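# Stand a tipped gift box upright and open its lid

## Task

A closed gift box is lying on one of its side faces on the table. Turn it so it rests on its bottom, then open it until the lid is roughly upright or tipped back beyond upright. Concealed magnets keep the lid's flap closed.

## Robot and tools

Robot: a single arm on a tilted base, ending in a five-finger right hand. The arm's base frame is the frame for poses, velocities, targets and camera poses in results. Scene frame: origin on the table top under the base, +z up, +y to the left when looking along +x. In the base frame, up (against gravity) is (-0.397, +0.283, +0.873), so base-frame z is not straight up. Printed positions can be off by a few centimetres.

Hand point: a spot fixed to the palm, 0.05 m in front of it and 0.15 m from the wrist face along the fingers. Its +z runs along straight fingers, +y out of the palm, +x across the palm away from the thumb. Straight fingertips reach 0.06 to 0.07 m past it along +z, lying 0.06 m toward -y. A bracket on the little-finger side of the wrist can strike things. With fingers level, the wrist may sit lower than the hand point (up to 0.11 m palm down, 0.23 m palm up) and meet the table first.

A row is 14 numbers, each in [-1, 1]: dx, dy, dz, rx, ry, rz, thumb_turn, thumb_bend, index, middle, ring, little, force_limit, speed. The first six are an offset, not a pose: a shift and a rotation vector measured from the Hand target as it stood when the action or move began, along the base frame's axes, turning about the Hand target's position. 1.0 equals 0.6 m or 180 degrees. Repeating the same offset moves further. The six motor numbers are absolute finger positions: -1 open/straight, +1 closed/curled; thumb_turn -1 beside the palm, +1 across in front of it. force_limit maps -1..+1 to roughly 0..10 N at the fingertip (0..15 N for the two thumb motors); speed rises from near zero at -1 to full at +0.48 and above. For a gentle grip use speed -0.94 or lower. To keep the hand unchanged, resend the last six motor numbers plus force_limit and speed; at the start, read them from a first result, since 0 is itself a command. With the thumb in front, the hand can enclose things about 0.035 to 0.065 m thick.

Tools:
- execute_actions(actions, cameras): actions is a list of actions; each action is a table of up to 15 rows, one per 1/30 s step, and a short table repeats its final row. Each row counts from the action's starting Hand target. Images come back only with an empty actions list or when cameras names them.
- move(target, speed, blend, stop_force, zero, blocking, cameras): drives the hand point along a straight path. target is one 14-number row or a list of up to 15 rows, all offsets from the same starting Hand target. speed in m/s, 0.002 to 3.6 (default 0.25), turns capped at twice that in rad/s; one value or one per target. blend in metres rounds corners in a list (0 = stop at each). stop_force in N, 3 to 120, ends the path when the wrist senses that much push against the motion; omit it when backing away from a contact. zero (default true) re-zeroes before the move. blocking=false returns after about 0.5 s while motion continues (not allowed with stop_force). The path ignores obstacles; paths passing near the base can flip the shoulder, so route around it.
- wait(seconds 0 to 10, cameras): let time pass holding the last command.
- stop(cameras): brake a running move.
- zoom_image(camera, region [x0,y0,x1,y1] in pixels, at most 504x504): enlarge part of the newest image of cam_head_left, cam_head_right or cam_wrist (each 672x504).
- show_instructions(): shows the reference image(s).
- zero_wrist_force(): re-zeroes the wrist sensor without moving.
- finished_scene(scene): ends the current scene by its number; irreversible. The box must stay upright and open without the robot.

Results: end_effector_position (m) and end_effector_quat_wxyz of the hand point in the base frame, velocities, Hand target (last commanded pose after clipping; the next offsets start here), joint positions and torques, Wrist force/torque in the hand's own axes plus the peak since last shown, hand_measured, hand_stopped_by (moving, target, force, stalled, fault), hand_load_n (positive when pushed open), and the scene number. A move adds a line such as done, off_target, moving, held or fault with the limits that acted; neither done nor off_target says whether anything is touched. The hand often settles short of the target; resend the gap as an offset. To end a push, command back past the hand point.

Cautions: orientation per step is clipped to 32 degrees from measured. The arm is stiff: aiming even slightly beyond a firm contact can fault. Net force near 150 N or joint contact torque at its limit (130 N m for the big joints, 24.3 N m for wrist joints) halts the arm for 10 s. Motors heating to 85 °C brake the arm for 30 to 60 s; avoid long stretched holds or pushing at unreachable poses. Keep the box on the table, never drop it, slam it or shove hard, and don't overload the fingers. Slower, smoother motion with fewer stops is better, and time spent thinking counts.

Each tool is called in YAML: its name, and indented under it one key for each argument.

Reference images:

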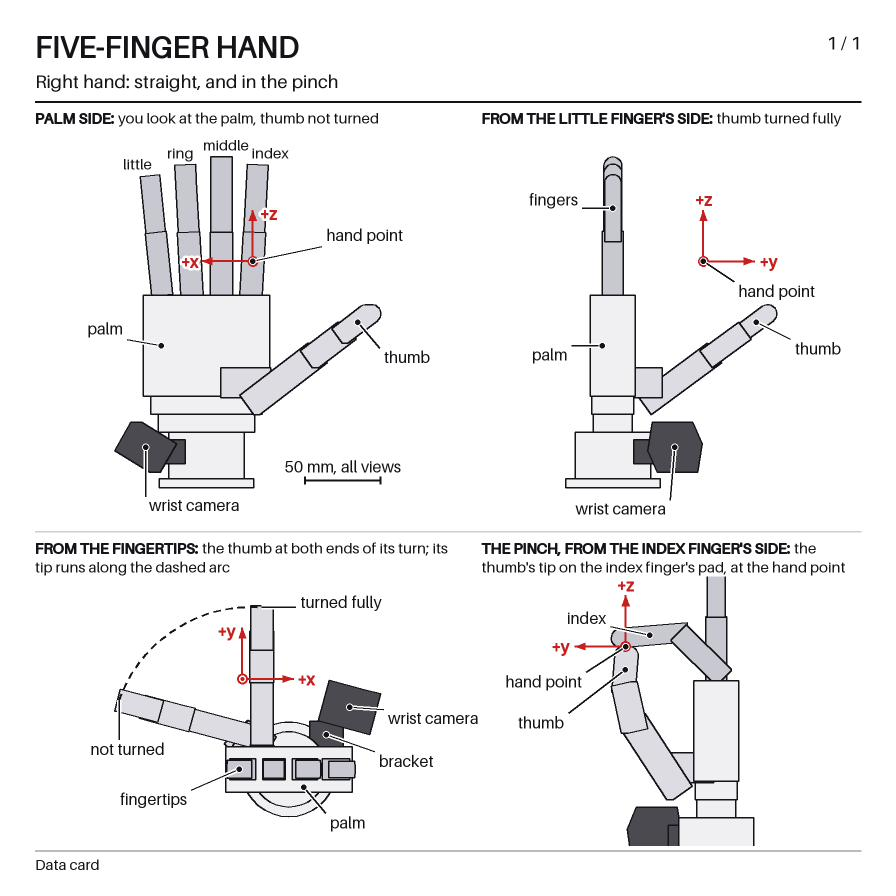

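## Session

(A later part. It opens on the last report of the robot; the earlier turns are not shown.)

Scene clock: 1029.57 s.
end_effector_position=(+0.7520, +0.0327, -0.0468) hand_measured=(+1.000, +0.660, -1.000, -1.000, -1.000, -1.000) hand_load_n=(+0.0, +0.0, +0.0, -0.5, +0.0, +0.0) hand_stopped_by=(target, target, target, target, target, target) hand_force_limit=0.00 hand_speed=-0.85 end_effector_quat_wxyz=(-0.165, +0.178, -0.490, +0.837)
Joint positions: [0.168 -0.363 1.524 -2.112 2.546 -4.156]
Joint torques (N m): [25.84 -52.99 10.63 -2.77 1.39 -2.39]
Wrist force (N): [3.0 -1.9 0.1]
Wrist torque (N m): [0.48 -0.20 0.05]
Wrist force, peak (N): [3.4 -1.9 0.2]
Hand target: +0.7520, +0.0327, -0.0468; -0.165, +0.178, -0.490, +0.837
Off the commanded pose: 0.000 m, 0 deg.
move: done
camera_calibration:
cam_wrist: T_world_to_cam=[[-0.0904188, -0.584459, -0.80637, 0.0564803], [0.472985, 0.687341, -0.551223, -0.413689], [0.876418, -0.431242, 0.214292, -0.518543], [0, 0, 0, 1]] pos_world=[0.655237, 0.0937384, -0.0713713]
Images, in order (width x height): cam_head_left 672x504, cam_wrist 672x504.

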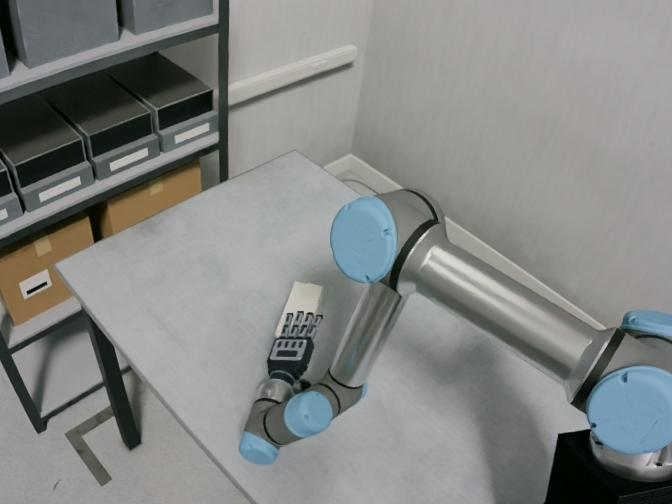

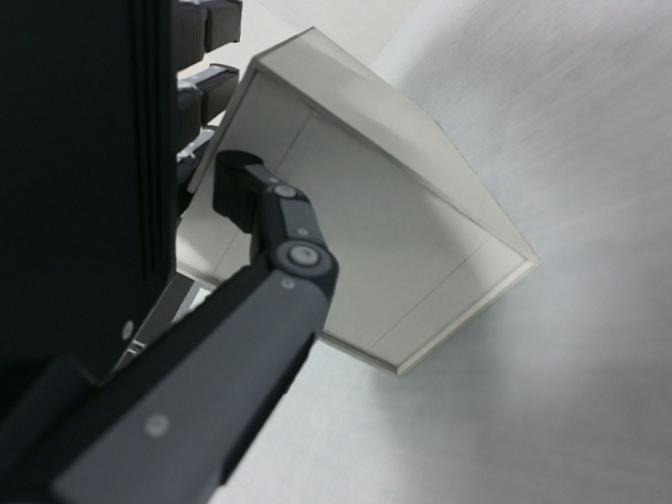

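move:
  target: [0, 0, 0, 0, 0, 0, 1, 0.78, -1, -1, -1, -1, 0, -0.9]
  speed: 0.02
  cameras: ["cam_wrist", "cam_head_left"]

zoom_image:
  camera: "cam_wrist"
  region: [160, 30, 360, 260]

Scene clock: 1039.00 s.
end_effector_position=(+0.7520, +0.0327, -0.0468) hand_measured=(+1.000, +0.780, -1.000, -1.000, -1.000, -1.000) hand_load_n=(+0.0, +0.0, +0.5, +0.0, +0.0, +0.0) hand_stopped_by=(target, target, target, target, target, target) hand_force_limit=0.00 hand_speed=-0.90 end_effector_quat_wxyz=(-0.165, +0.178, -0.490, +0.837)
Joint positions: [0.168 -0.363 1.524 -2.112 2.546 -4.156]
Joint torques (N m): [25.73 -52.85 10.52 -2.93 0.4 -2.23]
Wrist force (N): [3.1 -1.9 0.4]
Wrist torque (N m): [0.45 -0.23 0.06]
Wrist force, peak (N): [3.5 -2.0 0.1]
Hand target: +0.7520, +0.0327, -0.0468; -0.165, +0.178, -0.490, +0.837
Off the commanded pose: 0.000 m, 0 deg.
move: done
camera_calibration:
cam_wrist: T_world_to_cam=[[-0.0904188, -0.584459, -0.80637, 0.0564803], [0.472985, 0.687341, -0.551223, -0.413689], [0.876418, -0.431242, 0.214292, -0.518543], [0, 0, 0, 1]] pos_world=[0.655237, 0.0937384, -0.0713713]
Images, in order (width x height): cam_head_left 672x504, cam_wrist 672x504.

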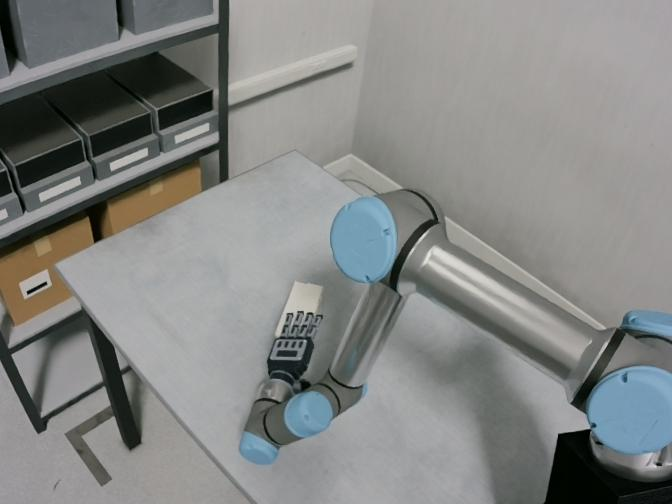

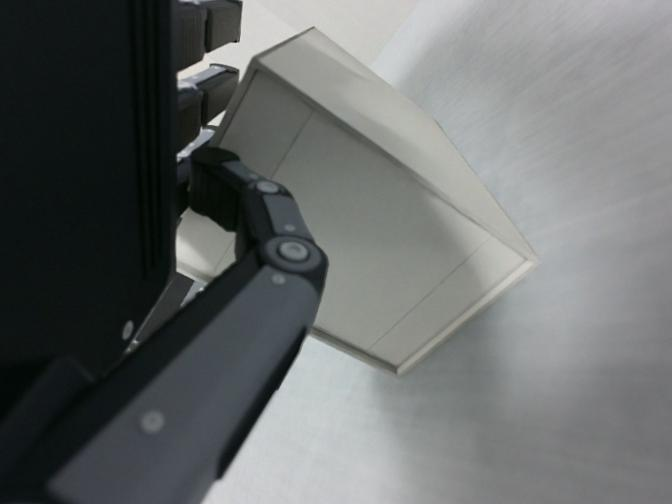

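Scaled by 2.191 from the camera's 672x504 image, which has a finer 960x720 frame.

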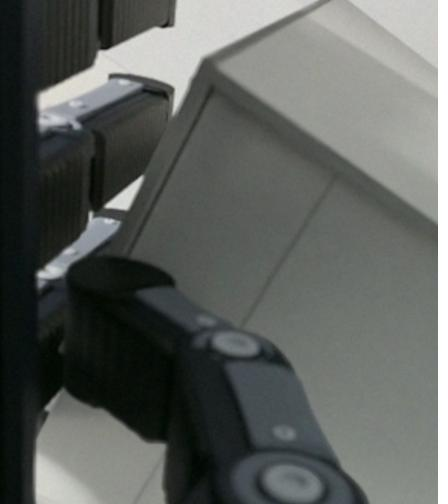

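move:
  target: [-0.0013, 0.00095, 0.00291, 0, 0, 0, 1, 0.6, -1, -1, -1, -1, 0, -0.85]
  speed: 0.02

move:
  target: [0.0115, -0.01904, 0.01142, 0, 0, 0, 1, 0.6, -1, -1, -1, -1, 0, -0.85]
  speed: 0.01
  stop_force: 3
  cameras: ["cam_wrist", "cam_head_left"]

zoom_image:
  camera: "cam_wrist"
  region: [160, 30, 360, 260]

zoom_image:
  camera: "cam_head_left"
  region: [230, 270, 380, 420]

Scene clock: 1076.10 s.
end_effector_position=(+0.7512, +0.0333, -0.0450) hand_measured=(+1.000, +0.600, -1.000, -1.000, -1.000, -1.000) hand_load_n=(+0.0, +0.0, +0.0, +0.0, +0.0, +0.0) hand_stopped_by=(target, target, target, target, target, target) hand_force_limit=0.00 hand_speed=-0.85 end_effector_quat_wxyz=(-0.165, +0.178, -0.490, +0.837)
Joint positions: [0.169 -0.368 1.528 -2.113 2.547 -4.157]
Joint torques (N m): [25.9 -54.62 10.7 -3.63 1.18 -2.69]
Wrist force (N): [1.6 1.4 0.9]
Wrist torque (N m): [0.50 -0.29 0.06]
Wrist force, peak (N): [3.4 -2.0 0.3]
Hand target: +0.7512, +0.0333, -0.0450; -0.165, +0.178, -0.490, +0.837
Off the commanded pose: 0.000 m, 0 deg.
move: done

Scene clock: 1078.57 s.
end_effector_position=(+0.7581, +0.0219, -0.0382) hand_measured=(+1.000, +0.600, -1.000, -1.000, -1.000, -1.000) hand_load_n=(+0.0, -0.5, +0.0, -0.5, +0.0, +0.0) hand_stopped_by=(target, target, target, target, target, target) hand_force_limit=0.00 hand_speed=-0.85 end_effector_quat_wxyz=(-0.165, +0.178, -0.490, +0.837)
Joint positions: [0.15 -0.383 1.526 -2.073 2.535 -4.13]
Joint torques (N m): [13.41 -55.17 -15.34 0.27 -3.33 2.19]
Wrist force (N): [1.6 1.2 0.1]
Wrist torque (N m): [0.55 -0.25 -0.04]
Wrist force, peak (N): [1.8 1.4 0.8]
Hand target: +0.7581, +0.0219, -0.0382; -0.165, +0.178, -0.490, +0.837
Off the commanded pose: 0.000 m, 0 deg.
move: done
camera_calibration:
cam_wrist: T_world_to_cam=[[-0.0904188, -0.584459, -0.80637, 0.057596], [0.472985, 0.687341, -0.551223, -0.404342], [0.876418, -0.431242, 0.214292, -0.530433], [0, 0, 0, 1]] pos_world=[0.661337, 0.0828384, -0.0627713]
Images, in order (width x height): cam_head_left 672x504, cam_wrist 672x504.

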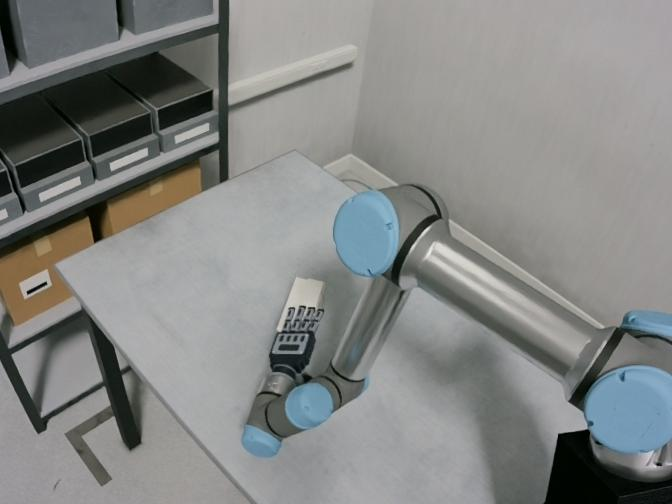

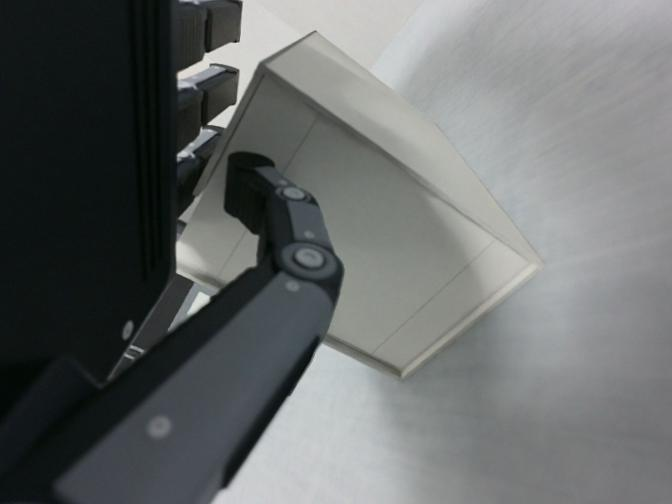

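Scaled by 2.191 from the camera's 672x504 image, which has a finer 960x720 frame.

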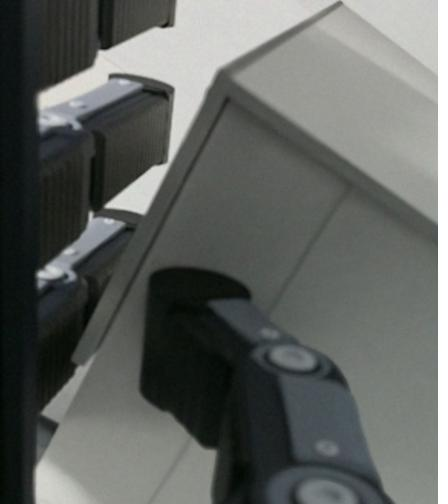

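Scaled by 3.360 from the camera's 672x504 image, which has a finer 960x720 frame.

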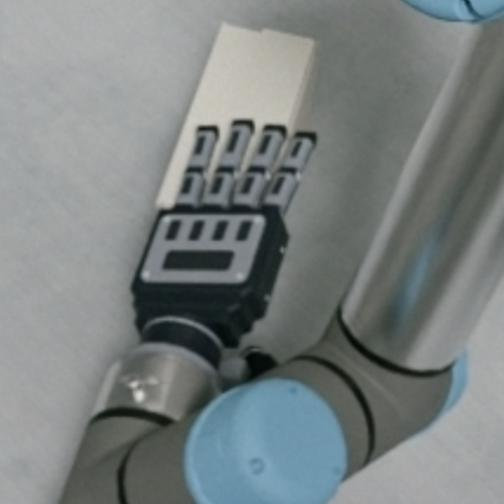

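zoom_image:
  camera: "cam_wrist"
  region: [190, 40, 300, 220]

Scaled by 2.800 from the camera's 672x504 image, which has a finer 960x720 frame.

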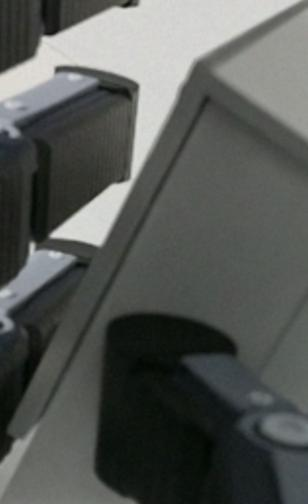

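move:
  target: [0.00265, -0.00189, -0.00582, 0, 0, 0, 1, 0.6, -1, -1, -1, -1, 0, -0.85]
  speed: 0.004
  stop_force: 3

move:
  target: [0.00153, -0.00254, 0.00152, 0, 0, 0, 1, 0.66, -1, -1, -1, -1, 0, -0.85]
  speed: 0.01
  cameras: ["cam_wrist"]

zoom_image:
  camera: "cam_wrist"
  region: [190, 40, 300, 220]

move:
  target: [0.00153, -0.00254, 0.00152, 0, 0, 0, 1, 0.72, -1, -1, -1, -1, 0, -0.85]
  speed: 0.01
  cameras: ["cam_wrist"]

zoom_image:
  camera: "cam_wrist"
  region: [190, 40, 300, 220]

Scene clock: 1097.97 s.
end_effector_position=(+0.7589, +0.0213, -0.0399) hand_measured=(+1.000, +0.600, -1.000, -1.000, -1.000, -1.000) hand_load_n=(+0.0, +0.0, +0.0, +0.0, +0.0, +0.0) hand_stopped_by=(target, target, target, target, target, target) hand_force_limit=0.00 hand_speed=-0.85 end_effector_quat_wxyz=(-0.165, +0.178, -0.490, +0.837)
Joint positions: [0.148 -0.379 1.522 -2.072 2.535 -4.128]
Joint torques (N m): [25.12 -53.35 9.86 -2.49 1.47 -2.5]
Wrist force (N): [3.6 -2.0 -0.3]
Wrist torque (N m): [0.52 -0.27 0.08]
Wrist force, peak (N): [4.3 -4.2 -0.5]
Hand target: +0.7589, +0.0213, -0.0399; -0.165, +0.178, -0.490, +0.837 (not the last commanded pose)
Off the commanded pose: 0.002 m, 0 deg.
move: contact

Scene clock: 1098.67 s.
end_effector_position=(+0.7597, +0.0199, -0.0391) hand_measured=(+1.000, +0.660, -1.000, -1.000, -1.000, -1.000) hand_load_n=(+0.0, +0.0, +0.0, +0.0, +0.0, +0.0) hand_stopped_by=(target, target, target, target, target, target) hand_force_limit=0.00 hand_speed=-0.85 end_effector_quat_wxyz=(-0.165, +0.178, -0.490, +0.837)
Joint positions: [0.146 -0.38 1.522 -2.067 2.533 -4.125]
Joint torques (N m): [11.54 -52.73 -16.09 0.71 -2.6 2.22]
Wrist force (N): [2.6 -2.9 -1.1]
Wrist torque (N m): [0.51 -0.23 0.02]
Wrist force, peak (N): [2.6 -3.3 -1.1]
Hand target: +0.7598, +0.0198, -0.0390; -0.165, +0.178, -0.490, +0.837
Off the commanded pose: 0.000 m, 0 deg.
move: done
camera_calibration:
cam_wrist: T_world_to_cam=[[-0.0904188, -0.584459, -0.80637, 0.055846], [0.472985, 0.687341, -0.551223, -0.40422], [0.876418, -0.431242, 0.214292, -0.532505], [0, 0, 0, 1]] pos_world=[0.662937, 0.0808384, -0.0636713]
Images, in order (width x height): cam_wrist 672x504.

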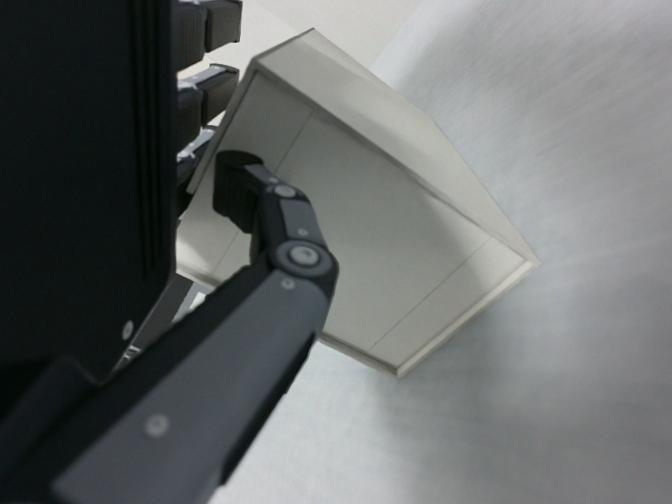

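Scaled by 2.800 from the camera's 672x504 image, which has a finer 960x720 frame.

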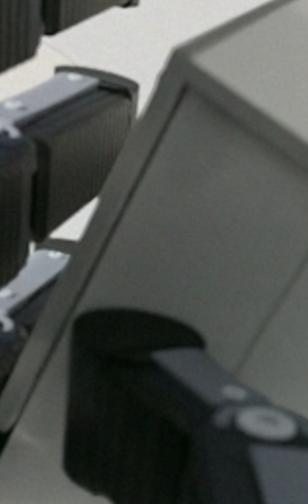

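Scene clock: 1099.37 s.
end_effector_position=(+0.7606, +0.0184, -0.0382) hand_measured=(+1.000, +0.720, -1.000, -1.000, -1.000, -1.000) hand_load_n=(+0.0, +0.0, +0.0, +0.0, +0.0, +0.0) hand_stopped_by=(target, target, target, target, target, target) hand_force_limit=0.00 hand_speed=-0.85 end_effector_quat_wxyz=(-0.165, +0.178, -0.490, +0.837)
Joint positions: [0.143 -0.382 1.521 -2.061 2.532 -4.121]
Joint torques (N m): [10.57 -52.29 -14.96 0.62 -3 2.23]
Wrist force (N): [2.7 -2.6 -0.6]
Wrist torque (N m): [0.50 -0.28 0.03]
Wrist force, peak (N): [2.7 -2.9 -0.9]
Hand target: +0.7607, +0.0183, -0.0381; -0.165, +0.178, -0.490, +0.837
Off the commanded pose: 0.000 m, 0 deg.
move: done
camera_calibration:
cam_wrist: T_world_to_cam=[[-0.0903571, -0.584491, -0.806354, 0.0557479], [0.473076, 0.687296, -0.551202, -0.403221], [0.876376, -0.431271, 0.214406, -0.534184], [0, 0, 0, 1]] pos_world=[0.663937, 0.0793382, -0.0627715]
Images, in order (width x height): cam_wrist 672x504.

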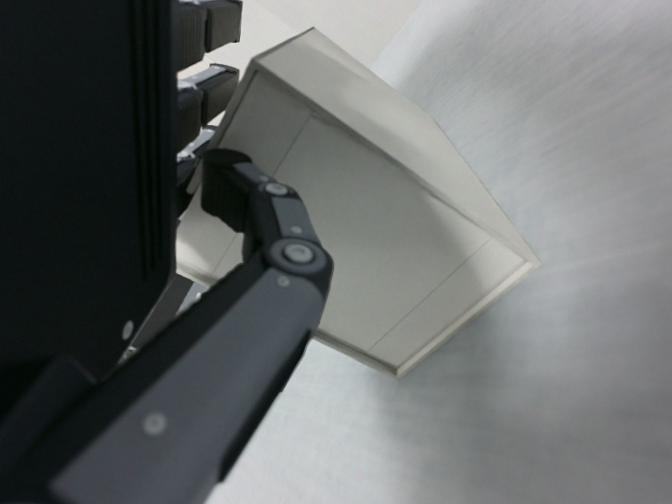

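Scaled by 2.800 from the camera's 672x504 image, which has a finer 960x720 frame.

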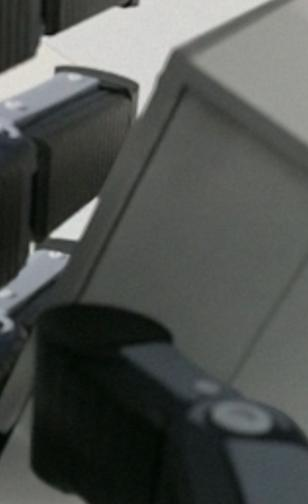

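move:
  target: [0.00153, -0.00254, 0.00152, 0, 0, 0, 1, 0.78, -1, -1, -1, -1, 0, -0.85]
  speed: 0.01
  cameras: ["cam_wrist"]

zoom_image:
  camera: "cam_wrist"
  region: [160, 30, 360, 260]

move:
  target: [0.00153, -0.00254, 0.00152, 0, 0, 0, 1, 0.84, -1, -1, -1, -1, 0, -0.85]
  speed: 0.01
  cameras: ["cam_wrist"]

zoom_image:
  camera: "cam_wrist"
  region: [160, 30, 360, 260]

Scene clock: 1115.47 s.
end_effector_position=(+0.7616, +0.0169, -0.0372) hand_measured=(+1.000, +0.780, -1.000, -1.000, -1.000, -1.000) hand_load_n=(+0.0, +0.5, +0.5, +0.0, +0.0, +0.0) hand_stopped_by=(target, target, target, target, target, target) hand_force_limit=0.00 hand_speed=-0.85 end_effector_quat_wxyz=(-0.165, +0.178, -0.490, +0.837)
Joint positions: [0.141 -0.384 1.521 -2.056 2.53 -4.118]
Joint torques (N m): [12.18 -53.1 -15.87 0.77 -2.88 2.05]
Wrist force (N): [2.5 -2.3 -0.8]
Wrist torque (N m): [0.54 -0.24 0.02]
Wrist force, peak (N): [2.7 -2.8 -1.0]
Hand target: +0.7616, +0.0168, -0.0372; -0.165, +0.178, -0.490, +0.837
Off the commanded pose: 0.000 m, 0 deg.
move: done
camera_calibration:
cam_wrist: T_world_to_cam=[[-0.0903571, -0.584491, -0.806354, 0.0556782], [0.473076, 0.687296, -0.551202, -0.40212], [0.876376, -0.431271, 0.214406, -0.535812], [0, 0, 0, 1]] pos_world=[0.664837, 0.0778382, -0.0618715]
Images, in order (width x height): cam_wrist 672x504.

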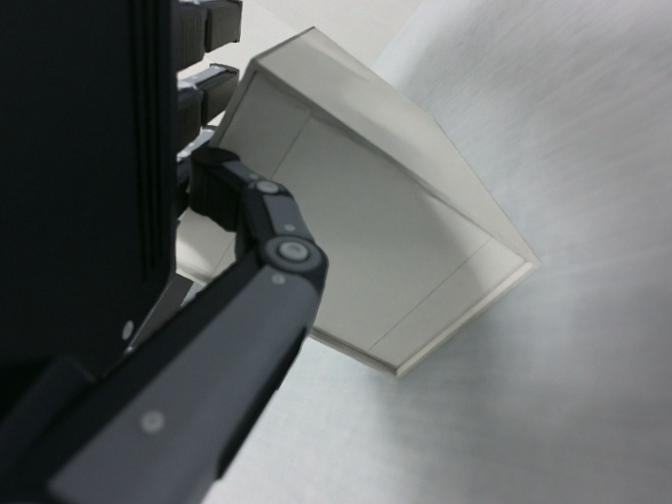

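Scaled by 2.191 from the camera's 672x504 image, which has a finer 960x720 frame.

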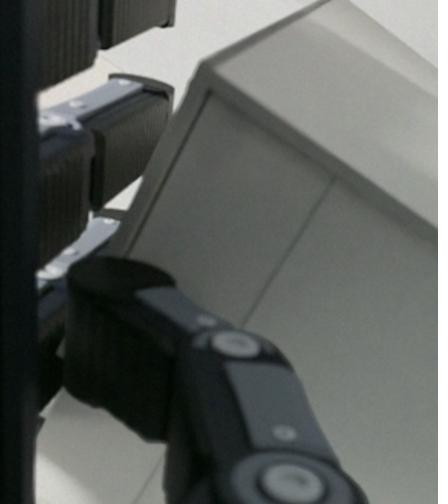

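Scene clock: 1116.17 s.
end_effector_position=(+0.7625, +0.0153, -0.0363) hand_measured=(+1.000, +0.840, -1.000, -1.000, -1.000, -1.000) hand_load_n=(+0.0, +0.0, +0.0, +0.0, +0.0, +0.0) hand_stopped_by=(target, target, target, target, target, target) hand_force_limit=0.00 hand_speed=-0.85 end_effector_quat_wxyz=(-0.165, +0.178, -0.490, +0.837)
Joint positions: [0.138 -0.386 1.52 -2.051 2.528 -4.114]
Joint torques (N m): [12.01 -54.87 -14.94 0.55 -2.76 2.06]
Wrist force (N): [2.7 -2.5 -0.7]
Wrist torque (N m): [0.53 -0.28 0.03]
Wrist force, peak (N): [2.8 -2.7 -0.9]
Hand target: +0.7625, +0.0152, -0.0363; -0.165, +0.178, -0.490, +0.837
Off the commanded pose: 0.000 m, 0 deg.
move: done
camera_calibration:
cam_wrist: T_world_to_cam=[[-0.0903571, -0.584491, -0.806354, 0.05555], [0.473076, 0.687296, -0.551202, -0.40095], [0.876376, -0.431271, 0.214406, -0.537484], [0, 0, 0, 1]] pos_world=[0.665737, 0.0762382, -0.0609715]
Images, in order (width x height): cam_wrist 672x504.

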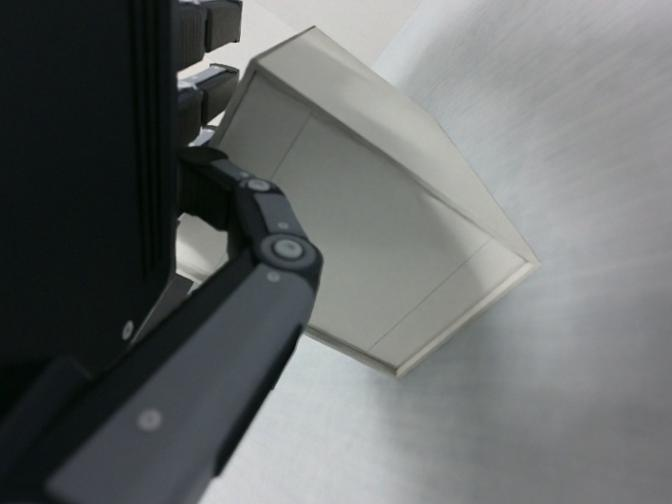

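Scaled by 2.191 from the camera's 672x504 image, which has a finer 960x720 frame.

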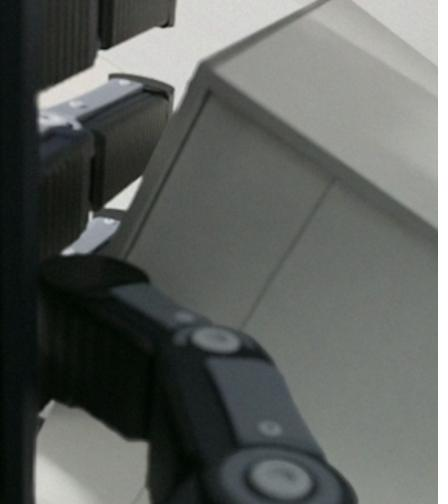

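move:
  target:
    - [-0.0013, 0.00095, 0.00291, 0, 0, 0, 1, 0.84, -1, -1, -1, -1, 0, -0.85]
    - [-0.0105, 0.01618, -0.00622, 0, 0, 0, 1, 0.66, -1, -1, -1, -1, 0, -0.6]
  speed: 0.03

move:
  target: [0.01533, -0.02539, 0.01522, 0, 0, 0, 1, 0.66, -1, -1, -1, -1, 0, -0.6]
  speed: 0.01
  stop_force: 3
  cameras: ["cam_wrist", "cam_head_left"]

zoom_image:
  camera: "cam_wrist"
  region: [160, 30, 360, 260]

zoom_image:
  camera: "cam_head_left"
  region: [230, 270, 380, 420]

Scene clock: 1174.43 s.
end_effector_position=(+0.7562, +0.0249, -0.0400) hand_measured=(+1.000, +0.660, -1.000, -1.000, -1.000, -1.000) hand_load_n=(+0.0, +0.0, +0.0, +0.0, +0.0, +0.0) hand_stopped_by=(target, target, target, target, target, target) hand_force_limit=0.00 hand_speed=-0.60 end_effector_quat_wxyz=(-0.165, +0.178, -0.490, +0.837)
Joint positions: [0.155 -0.379 1.527 -2.083 2.538 -4.137]
Joint torques (N m): [25.67 -30.32 9.71 -3.76 1.42 -2.62]
Wrist force (N): [1.6 1.5 0.4]
Wrist torque (N m): [0.55 -0.27 0.05]
Wrist force, peak (N): [2.9 -2.9 -1.1]
Hand target: +0.7562, +0.0249, -0.0400; -0.165, +0.178, -0.490, +0.837
Off the commanded pose: 0.000 m, 0 deg.
move: done

Scene clock: 1177.40 s.
end_effector_position=(+0.7654, +0.0097, -0.0309) hand_measured=(+1.000, +0.660, -1.000, -1.000, -1.000, -1.000) hand_load_n=(+0.0, +0.0, +0.0, +0.0, +0.0, +0.0) hand_stopped_by=(target, target, target, target, target, target) hand_force_limit=0.00 hand_speed=-0.60 end_effector_quat_wxyz=(-0.165, +0.178, -0.490, +0.837)
Joint positions: [0.129 -0.398 1.522 -2.031 2.523 -4.101]
Joint torques (N m): [14.16 -54.99 -16.88 0.17 -3.36 2.32]
Wrist force (N): [1.6 1.3 0.0]
Wrist torque (N m): [0.53 -0.25 -0.03]
Wrist force, peak (N): [1.6 1.9 0.8]
Hand target: +0.7654, +0.0097, -0.0309; -0.165, +0.178, -0.490, +0.837
Off the commanded pose: 0.000 m, 0 deg.
move: done
camera_calibration:
cam_wrist: T_world_to_cam=[[-0.0903485, -0.584495, -0.806352, 0.0569774], [0.473034, 0.687317, -0.551212, -0.395462], [0.8764, -0.431233, 0.214388, -0.543727], [0, 0, 0, 1]] pos_world=[0.668737, 0.0706382, -0.0554715]
Images, in order (width x height): cam_head_left 672x504, cam_wrist 672x504.

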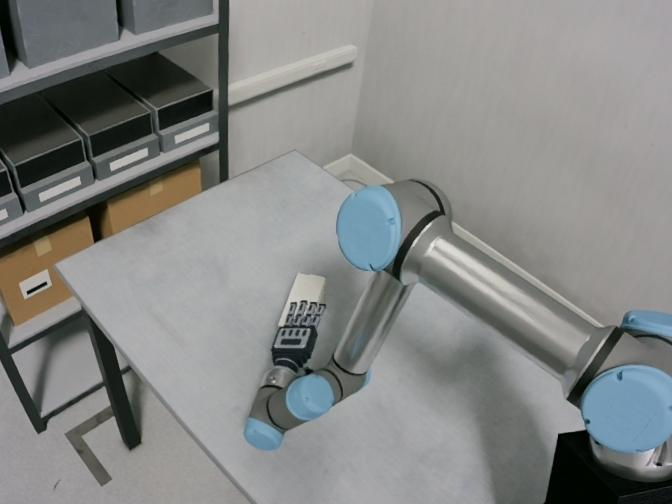

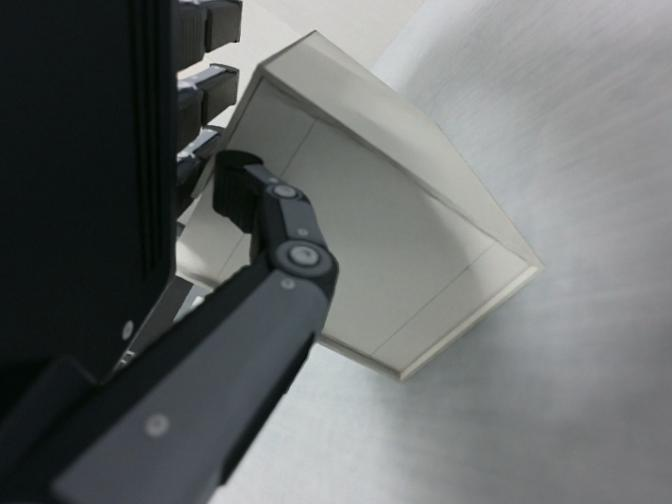

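Scaled by 2.191 from the camera's 672x504 image, which has a finer 960x720 frame.

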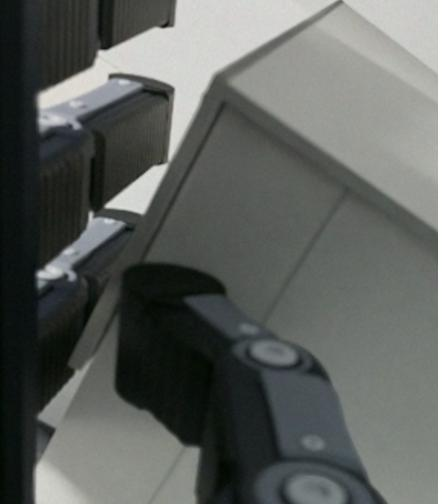

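Scaled by 3.360 from the camera's 672x504 image, which has a finer 960x720 frame.

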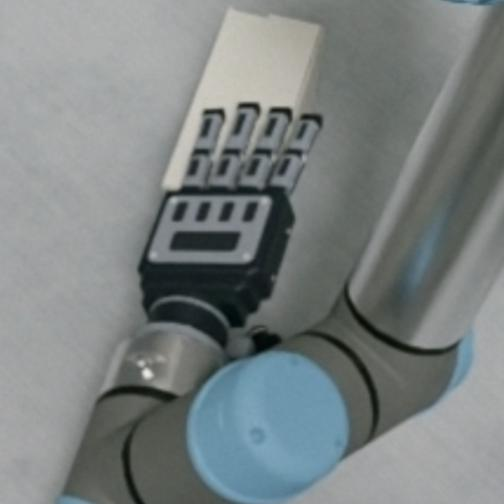

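move:
  target: [0.00265, -0.00189, -0.00582, 0, 0, 0, 1, 0.66, -1, -1, -1, -1, 0, -0.6]
  speed: 0.004
  stop_force: 4

move:
  target: [-0.01063, -0.00532, 0.00185, -0.01789, 0.02962, -0.01776, 1, 0.66, -1, -1, -1, -1, 0, -0.6]
  speed: 0.02
  cameras: ["cam_wrist", "cam_head_left"]

zoom_image:
  camera: "cam_wrist"
  region: [160, 30, 360, 260]

move:
  target: [-0.0106, -0.00453, 0.00315, -0.01789, 0.02962, -0.01776, 1, 0.66, -1, -1, -1, -1, 0, -0.6]
  speed: 0.02
  cameras: ["cam_wrist", "cam_head_left"]

zoom_image:
  camera: "cam_wrist"
  region: [160, 30, 360, 260]

zoom_image:
  camera: "cam_head_left"
  region: [230, 270, 380, 420]

Scene clock: 1204.27 s.
end_effector_position=(+0.7663, +0.0091, -0.0326) hand_measured=(+1.000, +0.660, -1.000, -1.000, -1.000, -1.000) hand_load_n=(+0.0, +0.0, +0.0, +0.0, +0.0, +0.0) hand_stopped_by=(target, target, target, target, target, target) hand_force_limit=0.00 hand_speed=-0.60 end_effector_quat_wxyz=(-0.165, +0.178, -0.490, +0.837)
Joint positions: [0.128 -0.394 1.518 -2.03 2.522 -4.1]
Joint torques (N m): [24.77 -53.73 10.84 -2.63 1.67 -2.42]
Wrist force (N): [3.6 -2.4 -0.6]
Wrist torque (N m): [0.51 -0.24 0.08]
Wrist force, peak (N): [4.4 -4.6 -0.5]
Hand target: +0.7663, +0.0091, -0.0326; -0.165, +0.178, -0.490, +0.837 (not the last commanded pose)
Off the commanded pose: 0.002 m, 0 deg.
move: contact

Scene clock: 1207.70 s.
end_effector_position=(+0.7599, +0.0060, -0.0315) hand_measured=(+1.000, +0.660, -1.000, -1.000, -1.000, -1.000) hand_load_n=(+0.5, +2.0, +1.5, +0.0, +0.0, +0.0) hand_stopped_by=(target, target, target, target, target, target) hand_force_limit=0.00 hand_speed=-0.60 end_effector_quat_wxyz=(-0.113, +0.208, -0.478, +0.846)
Joint positions: [0.131 -0.399 1.52 -2.029 2.524 -4.225]
Joint torques (N m): [19.32 -45.56 13.2 1.71 4.61 -3.27]
Wrist force (N): [3.7 -17.9 -1.3]
Wrist torque (N m): [0.40 -0.22 0.20]
Wrist force, peak (N): [3.7 -17.9 -1.3]
Hand target: +0.7599, +0.0060, -0.0315; -0.113, +0.208, -0.478, +0.846
Off the commanded pose: 0.000 m, 0 deg.
move: done
camera_calibration:
cam_wrist: T_world_to_cam=[[-0.196585, -0.62043, -0.759224, 0.136245], [0.454672, 0.62836, -0.631218, -0.378802], [0.868693, -0.469286, 0.158566, -0.535966], [0, 0, 0, 1]] pos_world=[0.664604, 0.0710338, -0.0506801]
Images, in order (width x height): cam_head_left 672x504, cam_wrist 672x504.

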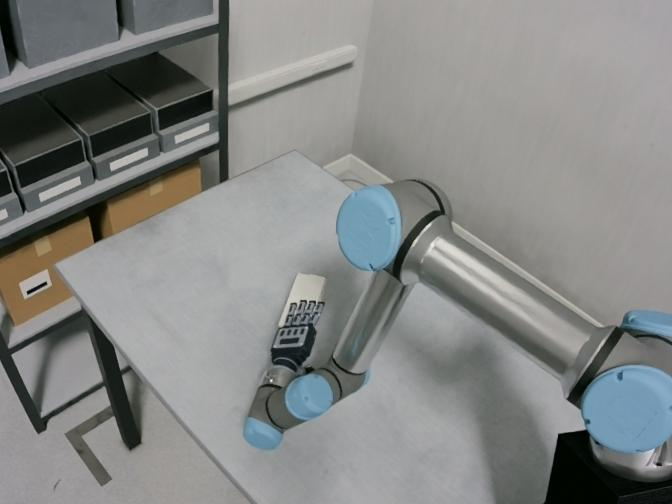

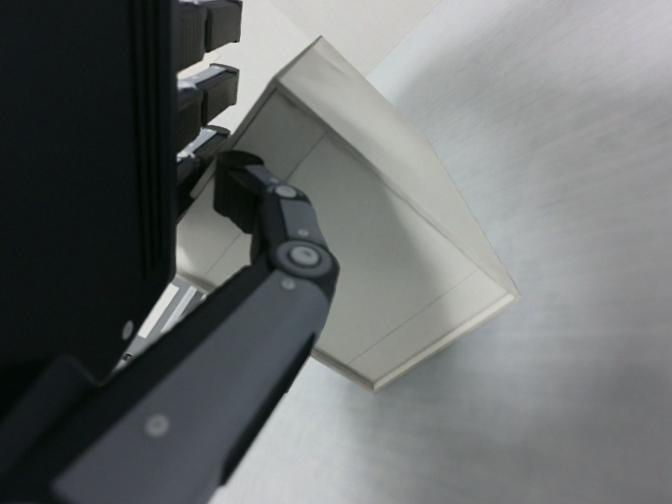

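Scaled by 2.191 from the camera's 672x504 image, which has a finer 960x720 frame.

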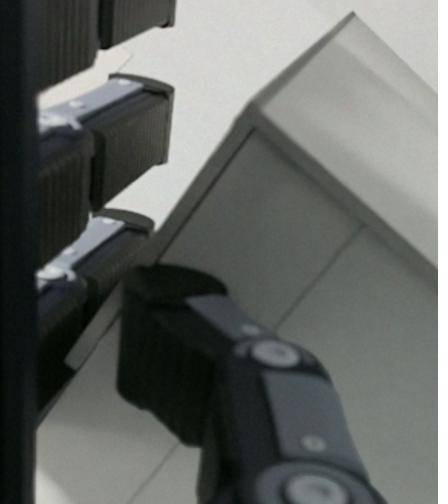

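Scene clock: 1211.13 s.
end_effector_position=(+0.7535, +0.0032, -0.0296) hand_measured=(+1.000, +0.660, -1.000, -1.000, -1.000, -1.000) hand_load_n=(+0.5, +1.5, +3.0, +0.0, +0.0, +0.0) hand_stopped_by=(target, target, target, target, target, target) hand_force_limit=0.00 hand_speed=-0.60 end_effector_quat_wxyz=(-0.061, +0.236, -0.464, +0.851)
Joint positions: [0.134 -0.404 1.52 -2.028 2.525 -4.351]
Joint torques (N m): [15.28 -36.95 -8.08 5.17 8.2 -3.64]
Wrist force (N): [11.1 -31.6 -2.2]
Wrist torque (N m): [0.76 -0.06 0.66]
Wrist force, peak (N): [11.3 -31.9 -2.2]
Hand target: +0.7535, +0.0032, -0.0296; -0.061, +0.236, -0.464, +0.851
Off the commanded pose: 0.000 m, 0 deg.
move: done
camera_calibration:
cam_wrist: T_world_to_cam=[[-0.299991, -0.647652, -0.700395, 0.214424], [0.425832, 0.566082, -0.705845, -0.353307], [0.853623, -0.509998, 0.105971, -0.522078], [0, 0, 0, 1]] pos_world=[0.660433, 0.0726145, -0.0438732]
Images, in order (width x height): cam_head_left 672x504, cam_wrist 672x504.

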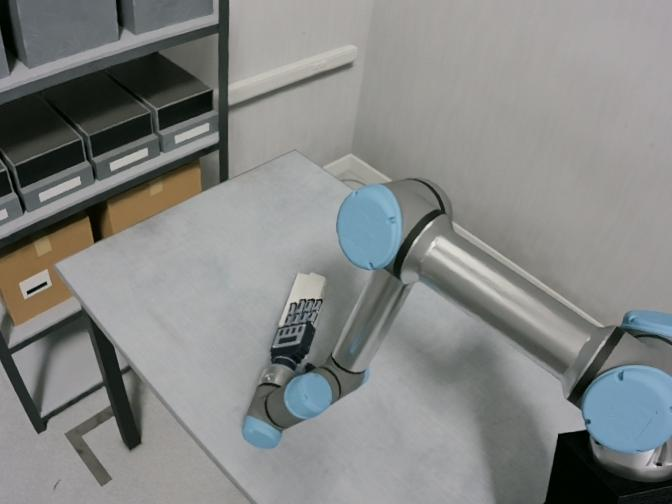

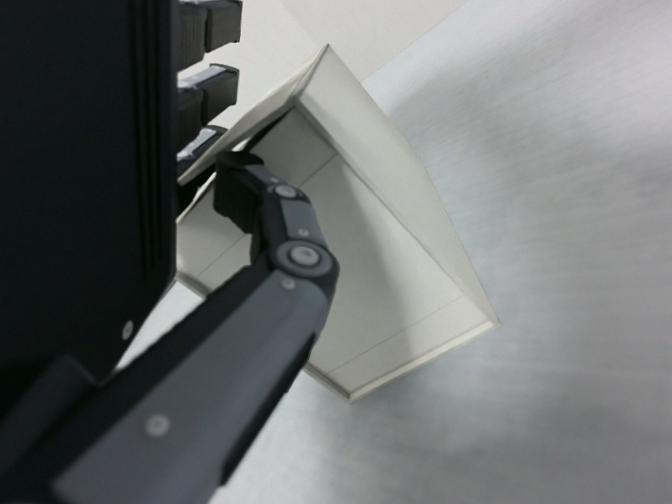

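Scaled by 2.191 from the camera's 672x504 image, which has a finer 960x720 frame.

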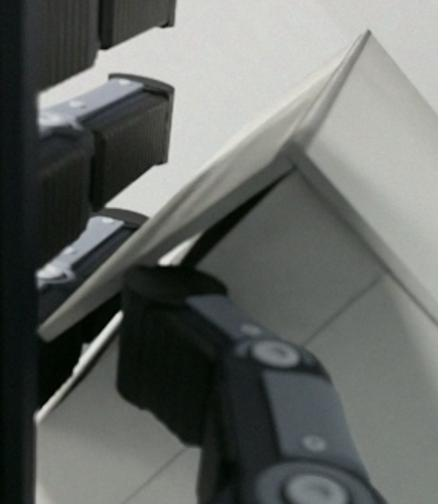

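Scaled by 3.360 from the camera's 672x504 image, which has a finer 960x720 frame.

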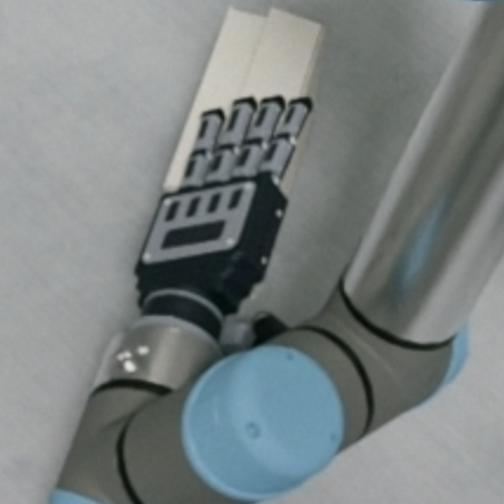

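move:
  target:
    - [-0.00198, 0.00142, 0.00437, 0, 0, 0, 1, 0.66, -1, -1, -1, -1, 0, -0.6]
    - [0.00775, 0.01268, 0.01333, 0.03833, -0.06347, 0.03806, 1, 0.66, -1, -1, -1, -1, 0, -0.6]
  speed: 0.025
  cameras: ["cam_wrist", "cam_head_left"]

zoom_image:
  camera: "cam_head_left"
  region: [230, 270, 380, 420]

Scene clock: 1285.67 s.
end_effector_position=(+0.7582, +0.0108, -0.0216) hand_measured=(+1.000, +0.660, -1.000, -1.000, -1.000, -1.000) hand_load_n=(+0.5, +1.0, +0.0, +0.0, +0.0, +0.0) hand_stopped_by=(target, target, target, target, target, target) hand_force_limit=0.00 hand_speed=-0.60 end_effector_quat_wxyz=(-0.172, +0.174, -0.491, +0.836)
Joint positions: [0.131 -0.424 1.558 -2.043 2.524 -4.087]
Joint torques (N m): [13.37 -54.88 10.29 -3.56 -3.5 2.11]
Wrist force (N): [1.3 1.6 0.6]
Wrist torque (N m): [0.48 -0.26 -0.03]
Wrist force, peak (N): [11.2 -32.2 -2.8]
Hand target: +0.7582, +0.0108, -0.0216; -0.172, +0.174, -0.491, +0.836
Off the commanded pose: 0.000 m, 0 deg.
move: done
camera_calibration:
cam_wrist: T_world_to_cam=[[-0.0751325, -0.578769, -0.812023, 0.052682], [0.474739, 0.695356, -0.53954, -0.388774], [0.876914, -0.426036, 0.22252, -0.539065], [0, 0, 0, 1]] pos_world=[0.661238, 0.0711657, -0.047027]
Images, in order (width x height): cam_head_left 672x504, cam_wrist 672x504.

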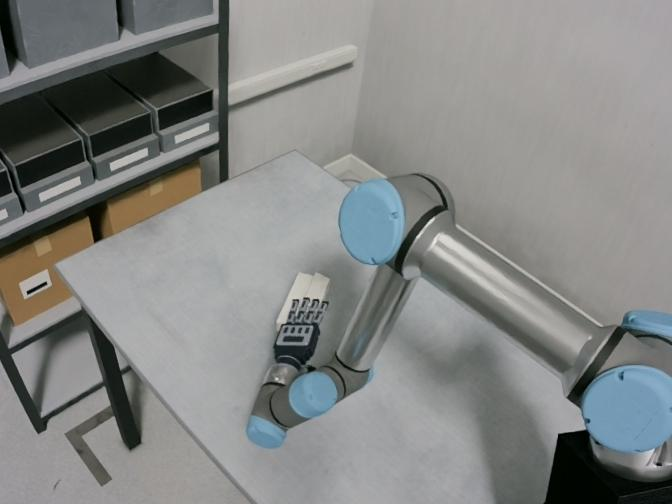

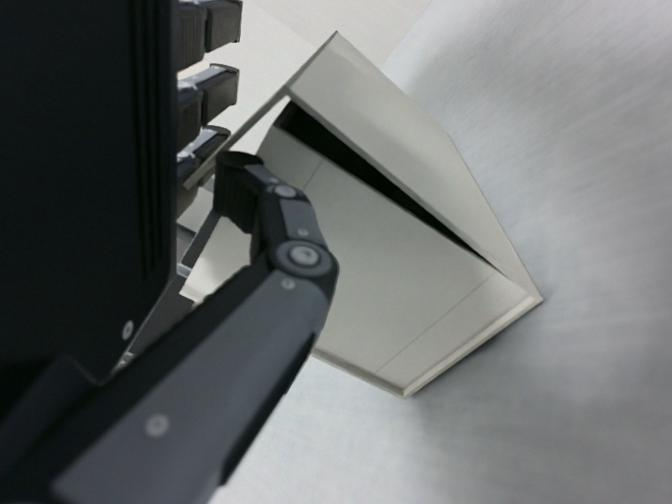

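Scaled by 3.360 from the camera's 672x504 image, which has a finer 960x720 frame.

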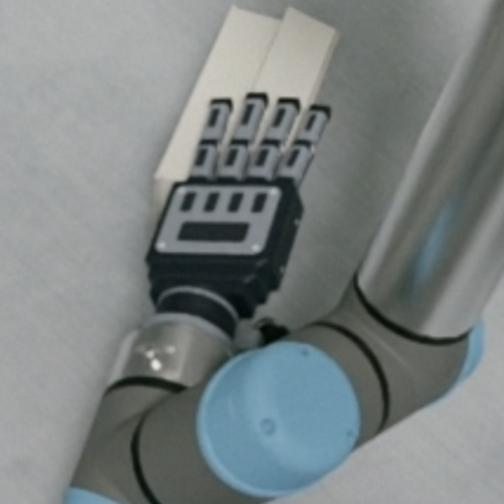

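move:
  target: [0.00067, 0.0091, 0.01453, 0.03833, -0.06347, 0.03806, 1, 0.66, -1, -1, -1, -1, 0, -0.6]
  speed: 0.03
  cameras: ["cam_wrist"]

move:
  target: [-0.00298, 0.00788, 0.01615, 0.03833, -0.06347, 0.03806, 1, 0.66, -1, -1, -1, -1, 0, -0.6]
  speed: 0.03
  cameras: ["cam_wrist", "cam_head_left"]

zoom_image:
  camera: "cam_head_left"
  region: [230, 270, 380, 420]

Scene clock: 1322.50 s.
end_effector_position=(+0.7586, +0.0163, -0.0129) hand_measured=(+1.000, +0.660, -1.000, -1.000, -1.000, -1.000) hand_load_n=(+0.0, +0.5, +0.0, +0.0, -0.5, +0.0) hand_stopped_by=(target, target, target, target, target, target) hand_force_limit=0.00 hand_speed=-0.60 end_effector_quat_wxyz=(-0.279, +0.108, -0.510, +0.806)
Joint positions: [0.124 -0.441 1.601 -2.061 2.52 -3.816]
Joint torques (N m): [12.44 -53.96 10.44 -3.4 -3.31 2.17]
Wrist force (N): [1.2 0.8 0.5]
Wrist torque (N m): [0.46 -0.24 -0.02]
Wrist force, peak (N): [1.5 1.9 0.6]
Hand target: +0.7586, +0.0163, -0.0129; -0.280, +0.108, -0.510, +0.806
Off the commanded pose: 0.000 m, 0 deg.
move: done
camera_calibration:
cam_wrist: T_world_to_cam=[[0.156382, -0.472223, -0.867496, -0.115081], [0.47401, 0.80643, -0.353533, -0.386961], [0.866521, -0.355916, 0.34995, -0.530673], [0, 0, 0, 1]] pos_world=[0.66126, 0.0688379, -0.0509272]
Images, in order (width x height): cam_wrist 672x504.

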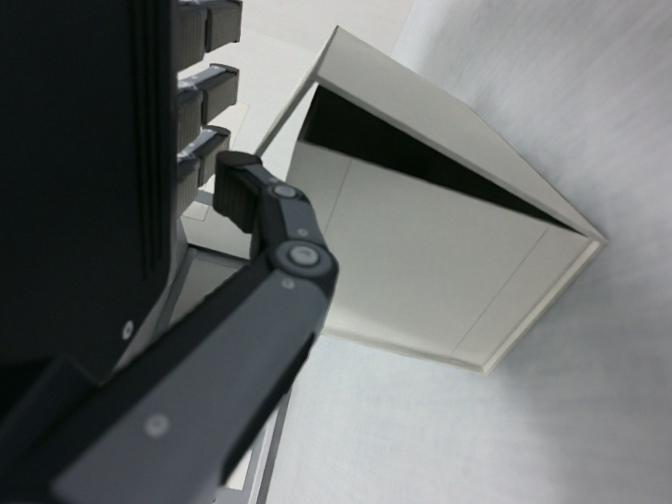

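Scene clock: 1327.30 s.
end_effector_position=(+0.7568, +0.0210, -0.0032) hand_measured=(+1.000, +0.660, -1.000, -1.000, -1.000, -1.000) hand_load_n=(+0.0, +0.0, +0.0, +0.0, +0.0, +0.0) hand_stopped_by=(target, target, target, target, target, target) hand_force_limit=0.00 hand_speed=-0.60 end_effector_quat_wxyz=(-0.382, +0.041, -0.520, +0.763) end_effector_velocity=(+0.000, +0.000, +0.000) end_effector_angular_velocity=(+0.002, -0.003, +0.002)
Joint positions: [0.116 -0.452 1.638 -2.078 2.514 -3.542]
Joint velocities: [0 0 0.001 0 0 0.005]
Joint torques (N m): [13.04 -53.69 10.75 -3.51 -3.4 2.24]
Wrist force (N): [1.4 0.7 0.6]
Wrist torque (N m): [0.45 -0.28 0.02]
Wrist force, peak (N): [1.6 1.3 0.5]
Hand target: +0.7568, +0.0210, -0.0032; -0.382, +0.041, -0.520, +0.763
Off the commanded pose: 0.000 m, 0 deg.
move: done
camera_calibration:
cam_wrist: T_world_to_cam=[[0.378417, -0.335277, -0.86278, -0.275057], [0.423462, 0.891543, -0.160722, -0.349385], [0.823092, -0.304535, 0.479352, -0.498685], [0, 0, 0, 1]] pos_world=[0.662502, 0.067405, -0.054422]
Images, in order (width x height): cam_head_left 672x504, cam_wrist 672x504.

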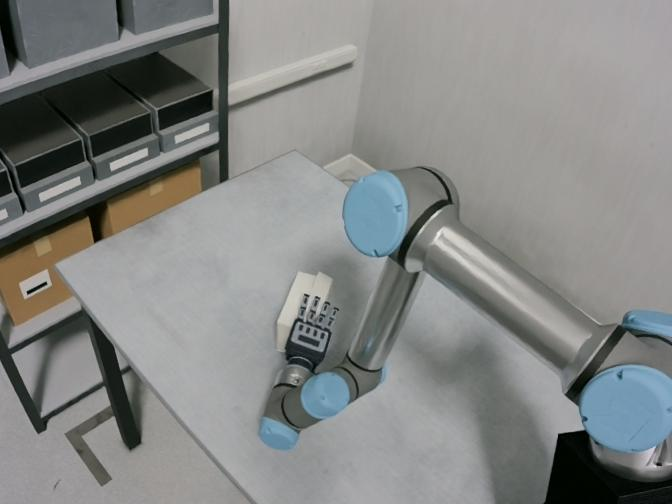

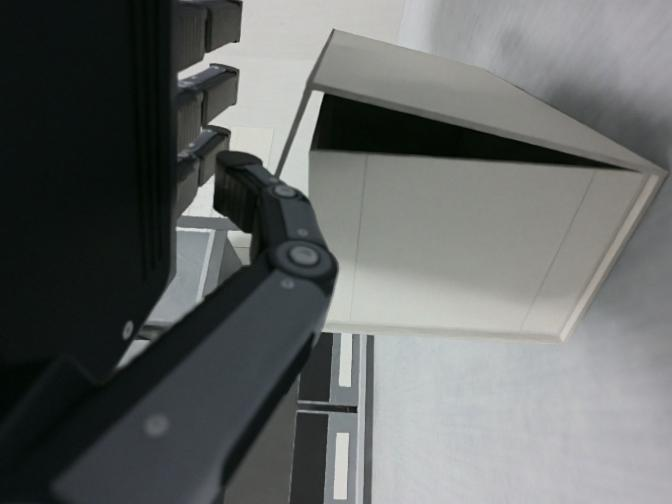

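Scaled by 3.360 from the camera's 672x504 image, which has a finer 960x720 frame.

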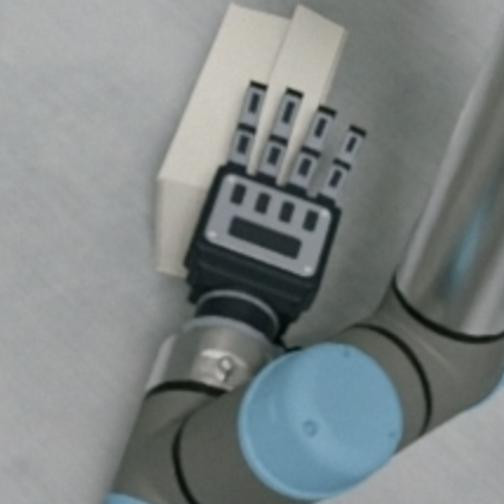

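zoom_image:
  camera: "cam_wrist"
  region: [190, 20, 350, 260]

Scaled by 2.100 from the camera's 672x504 image, which has a finer 960x720 frame.

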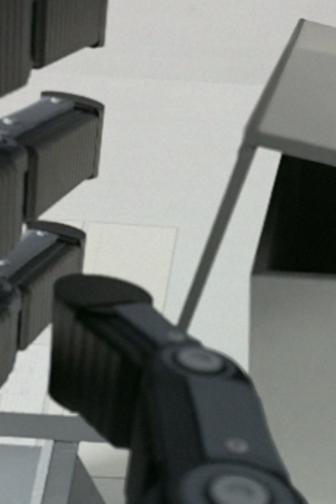

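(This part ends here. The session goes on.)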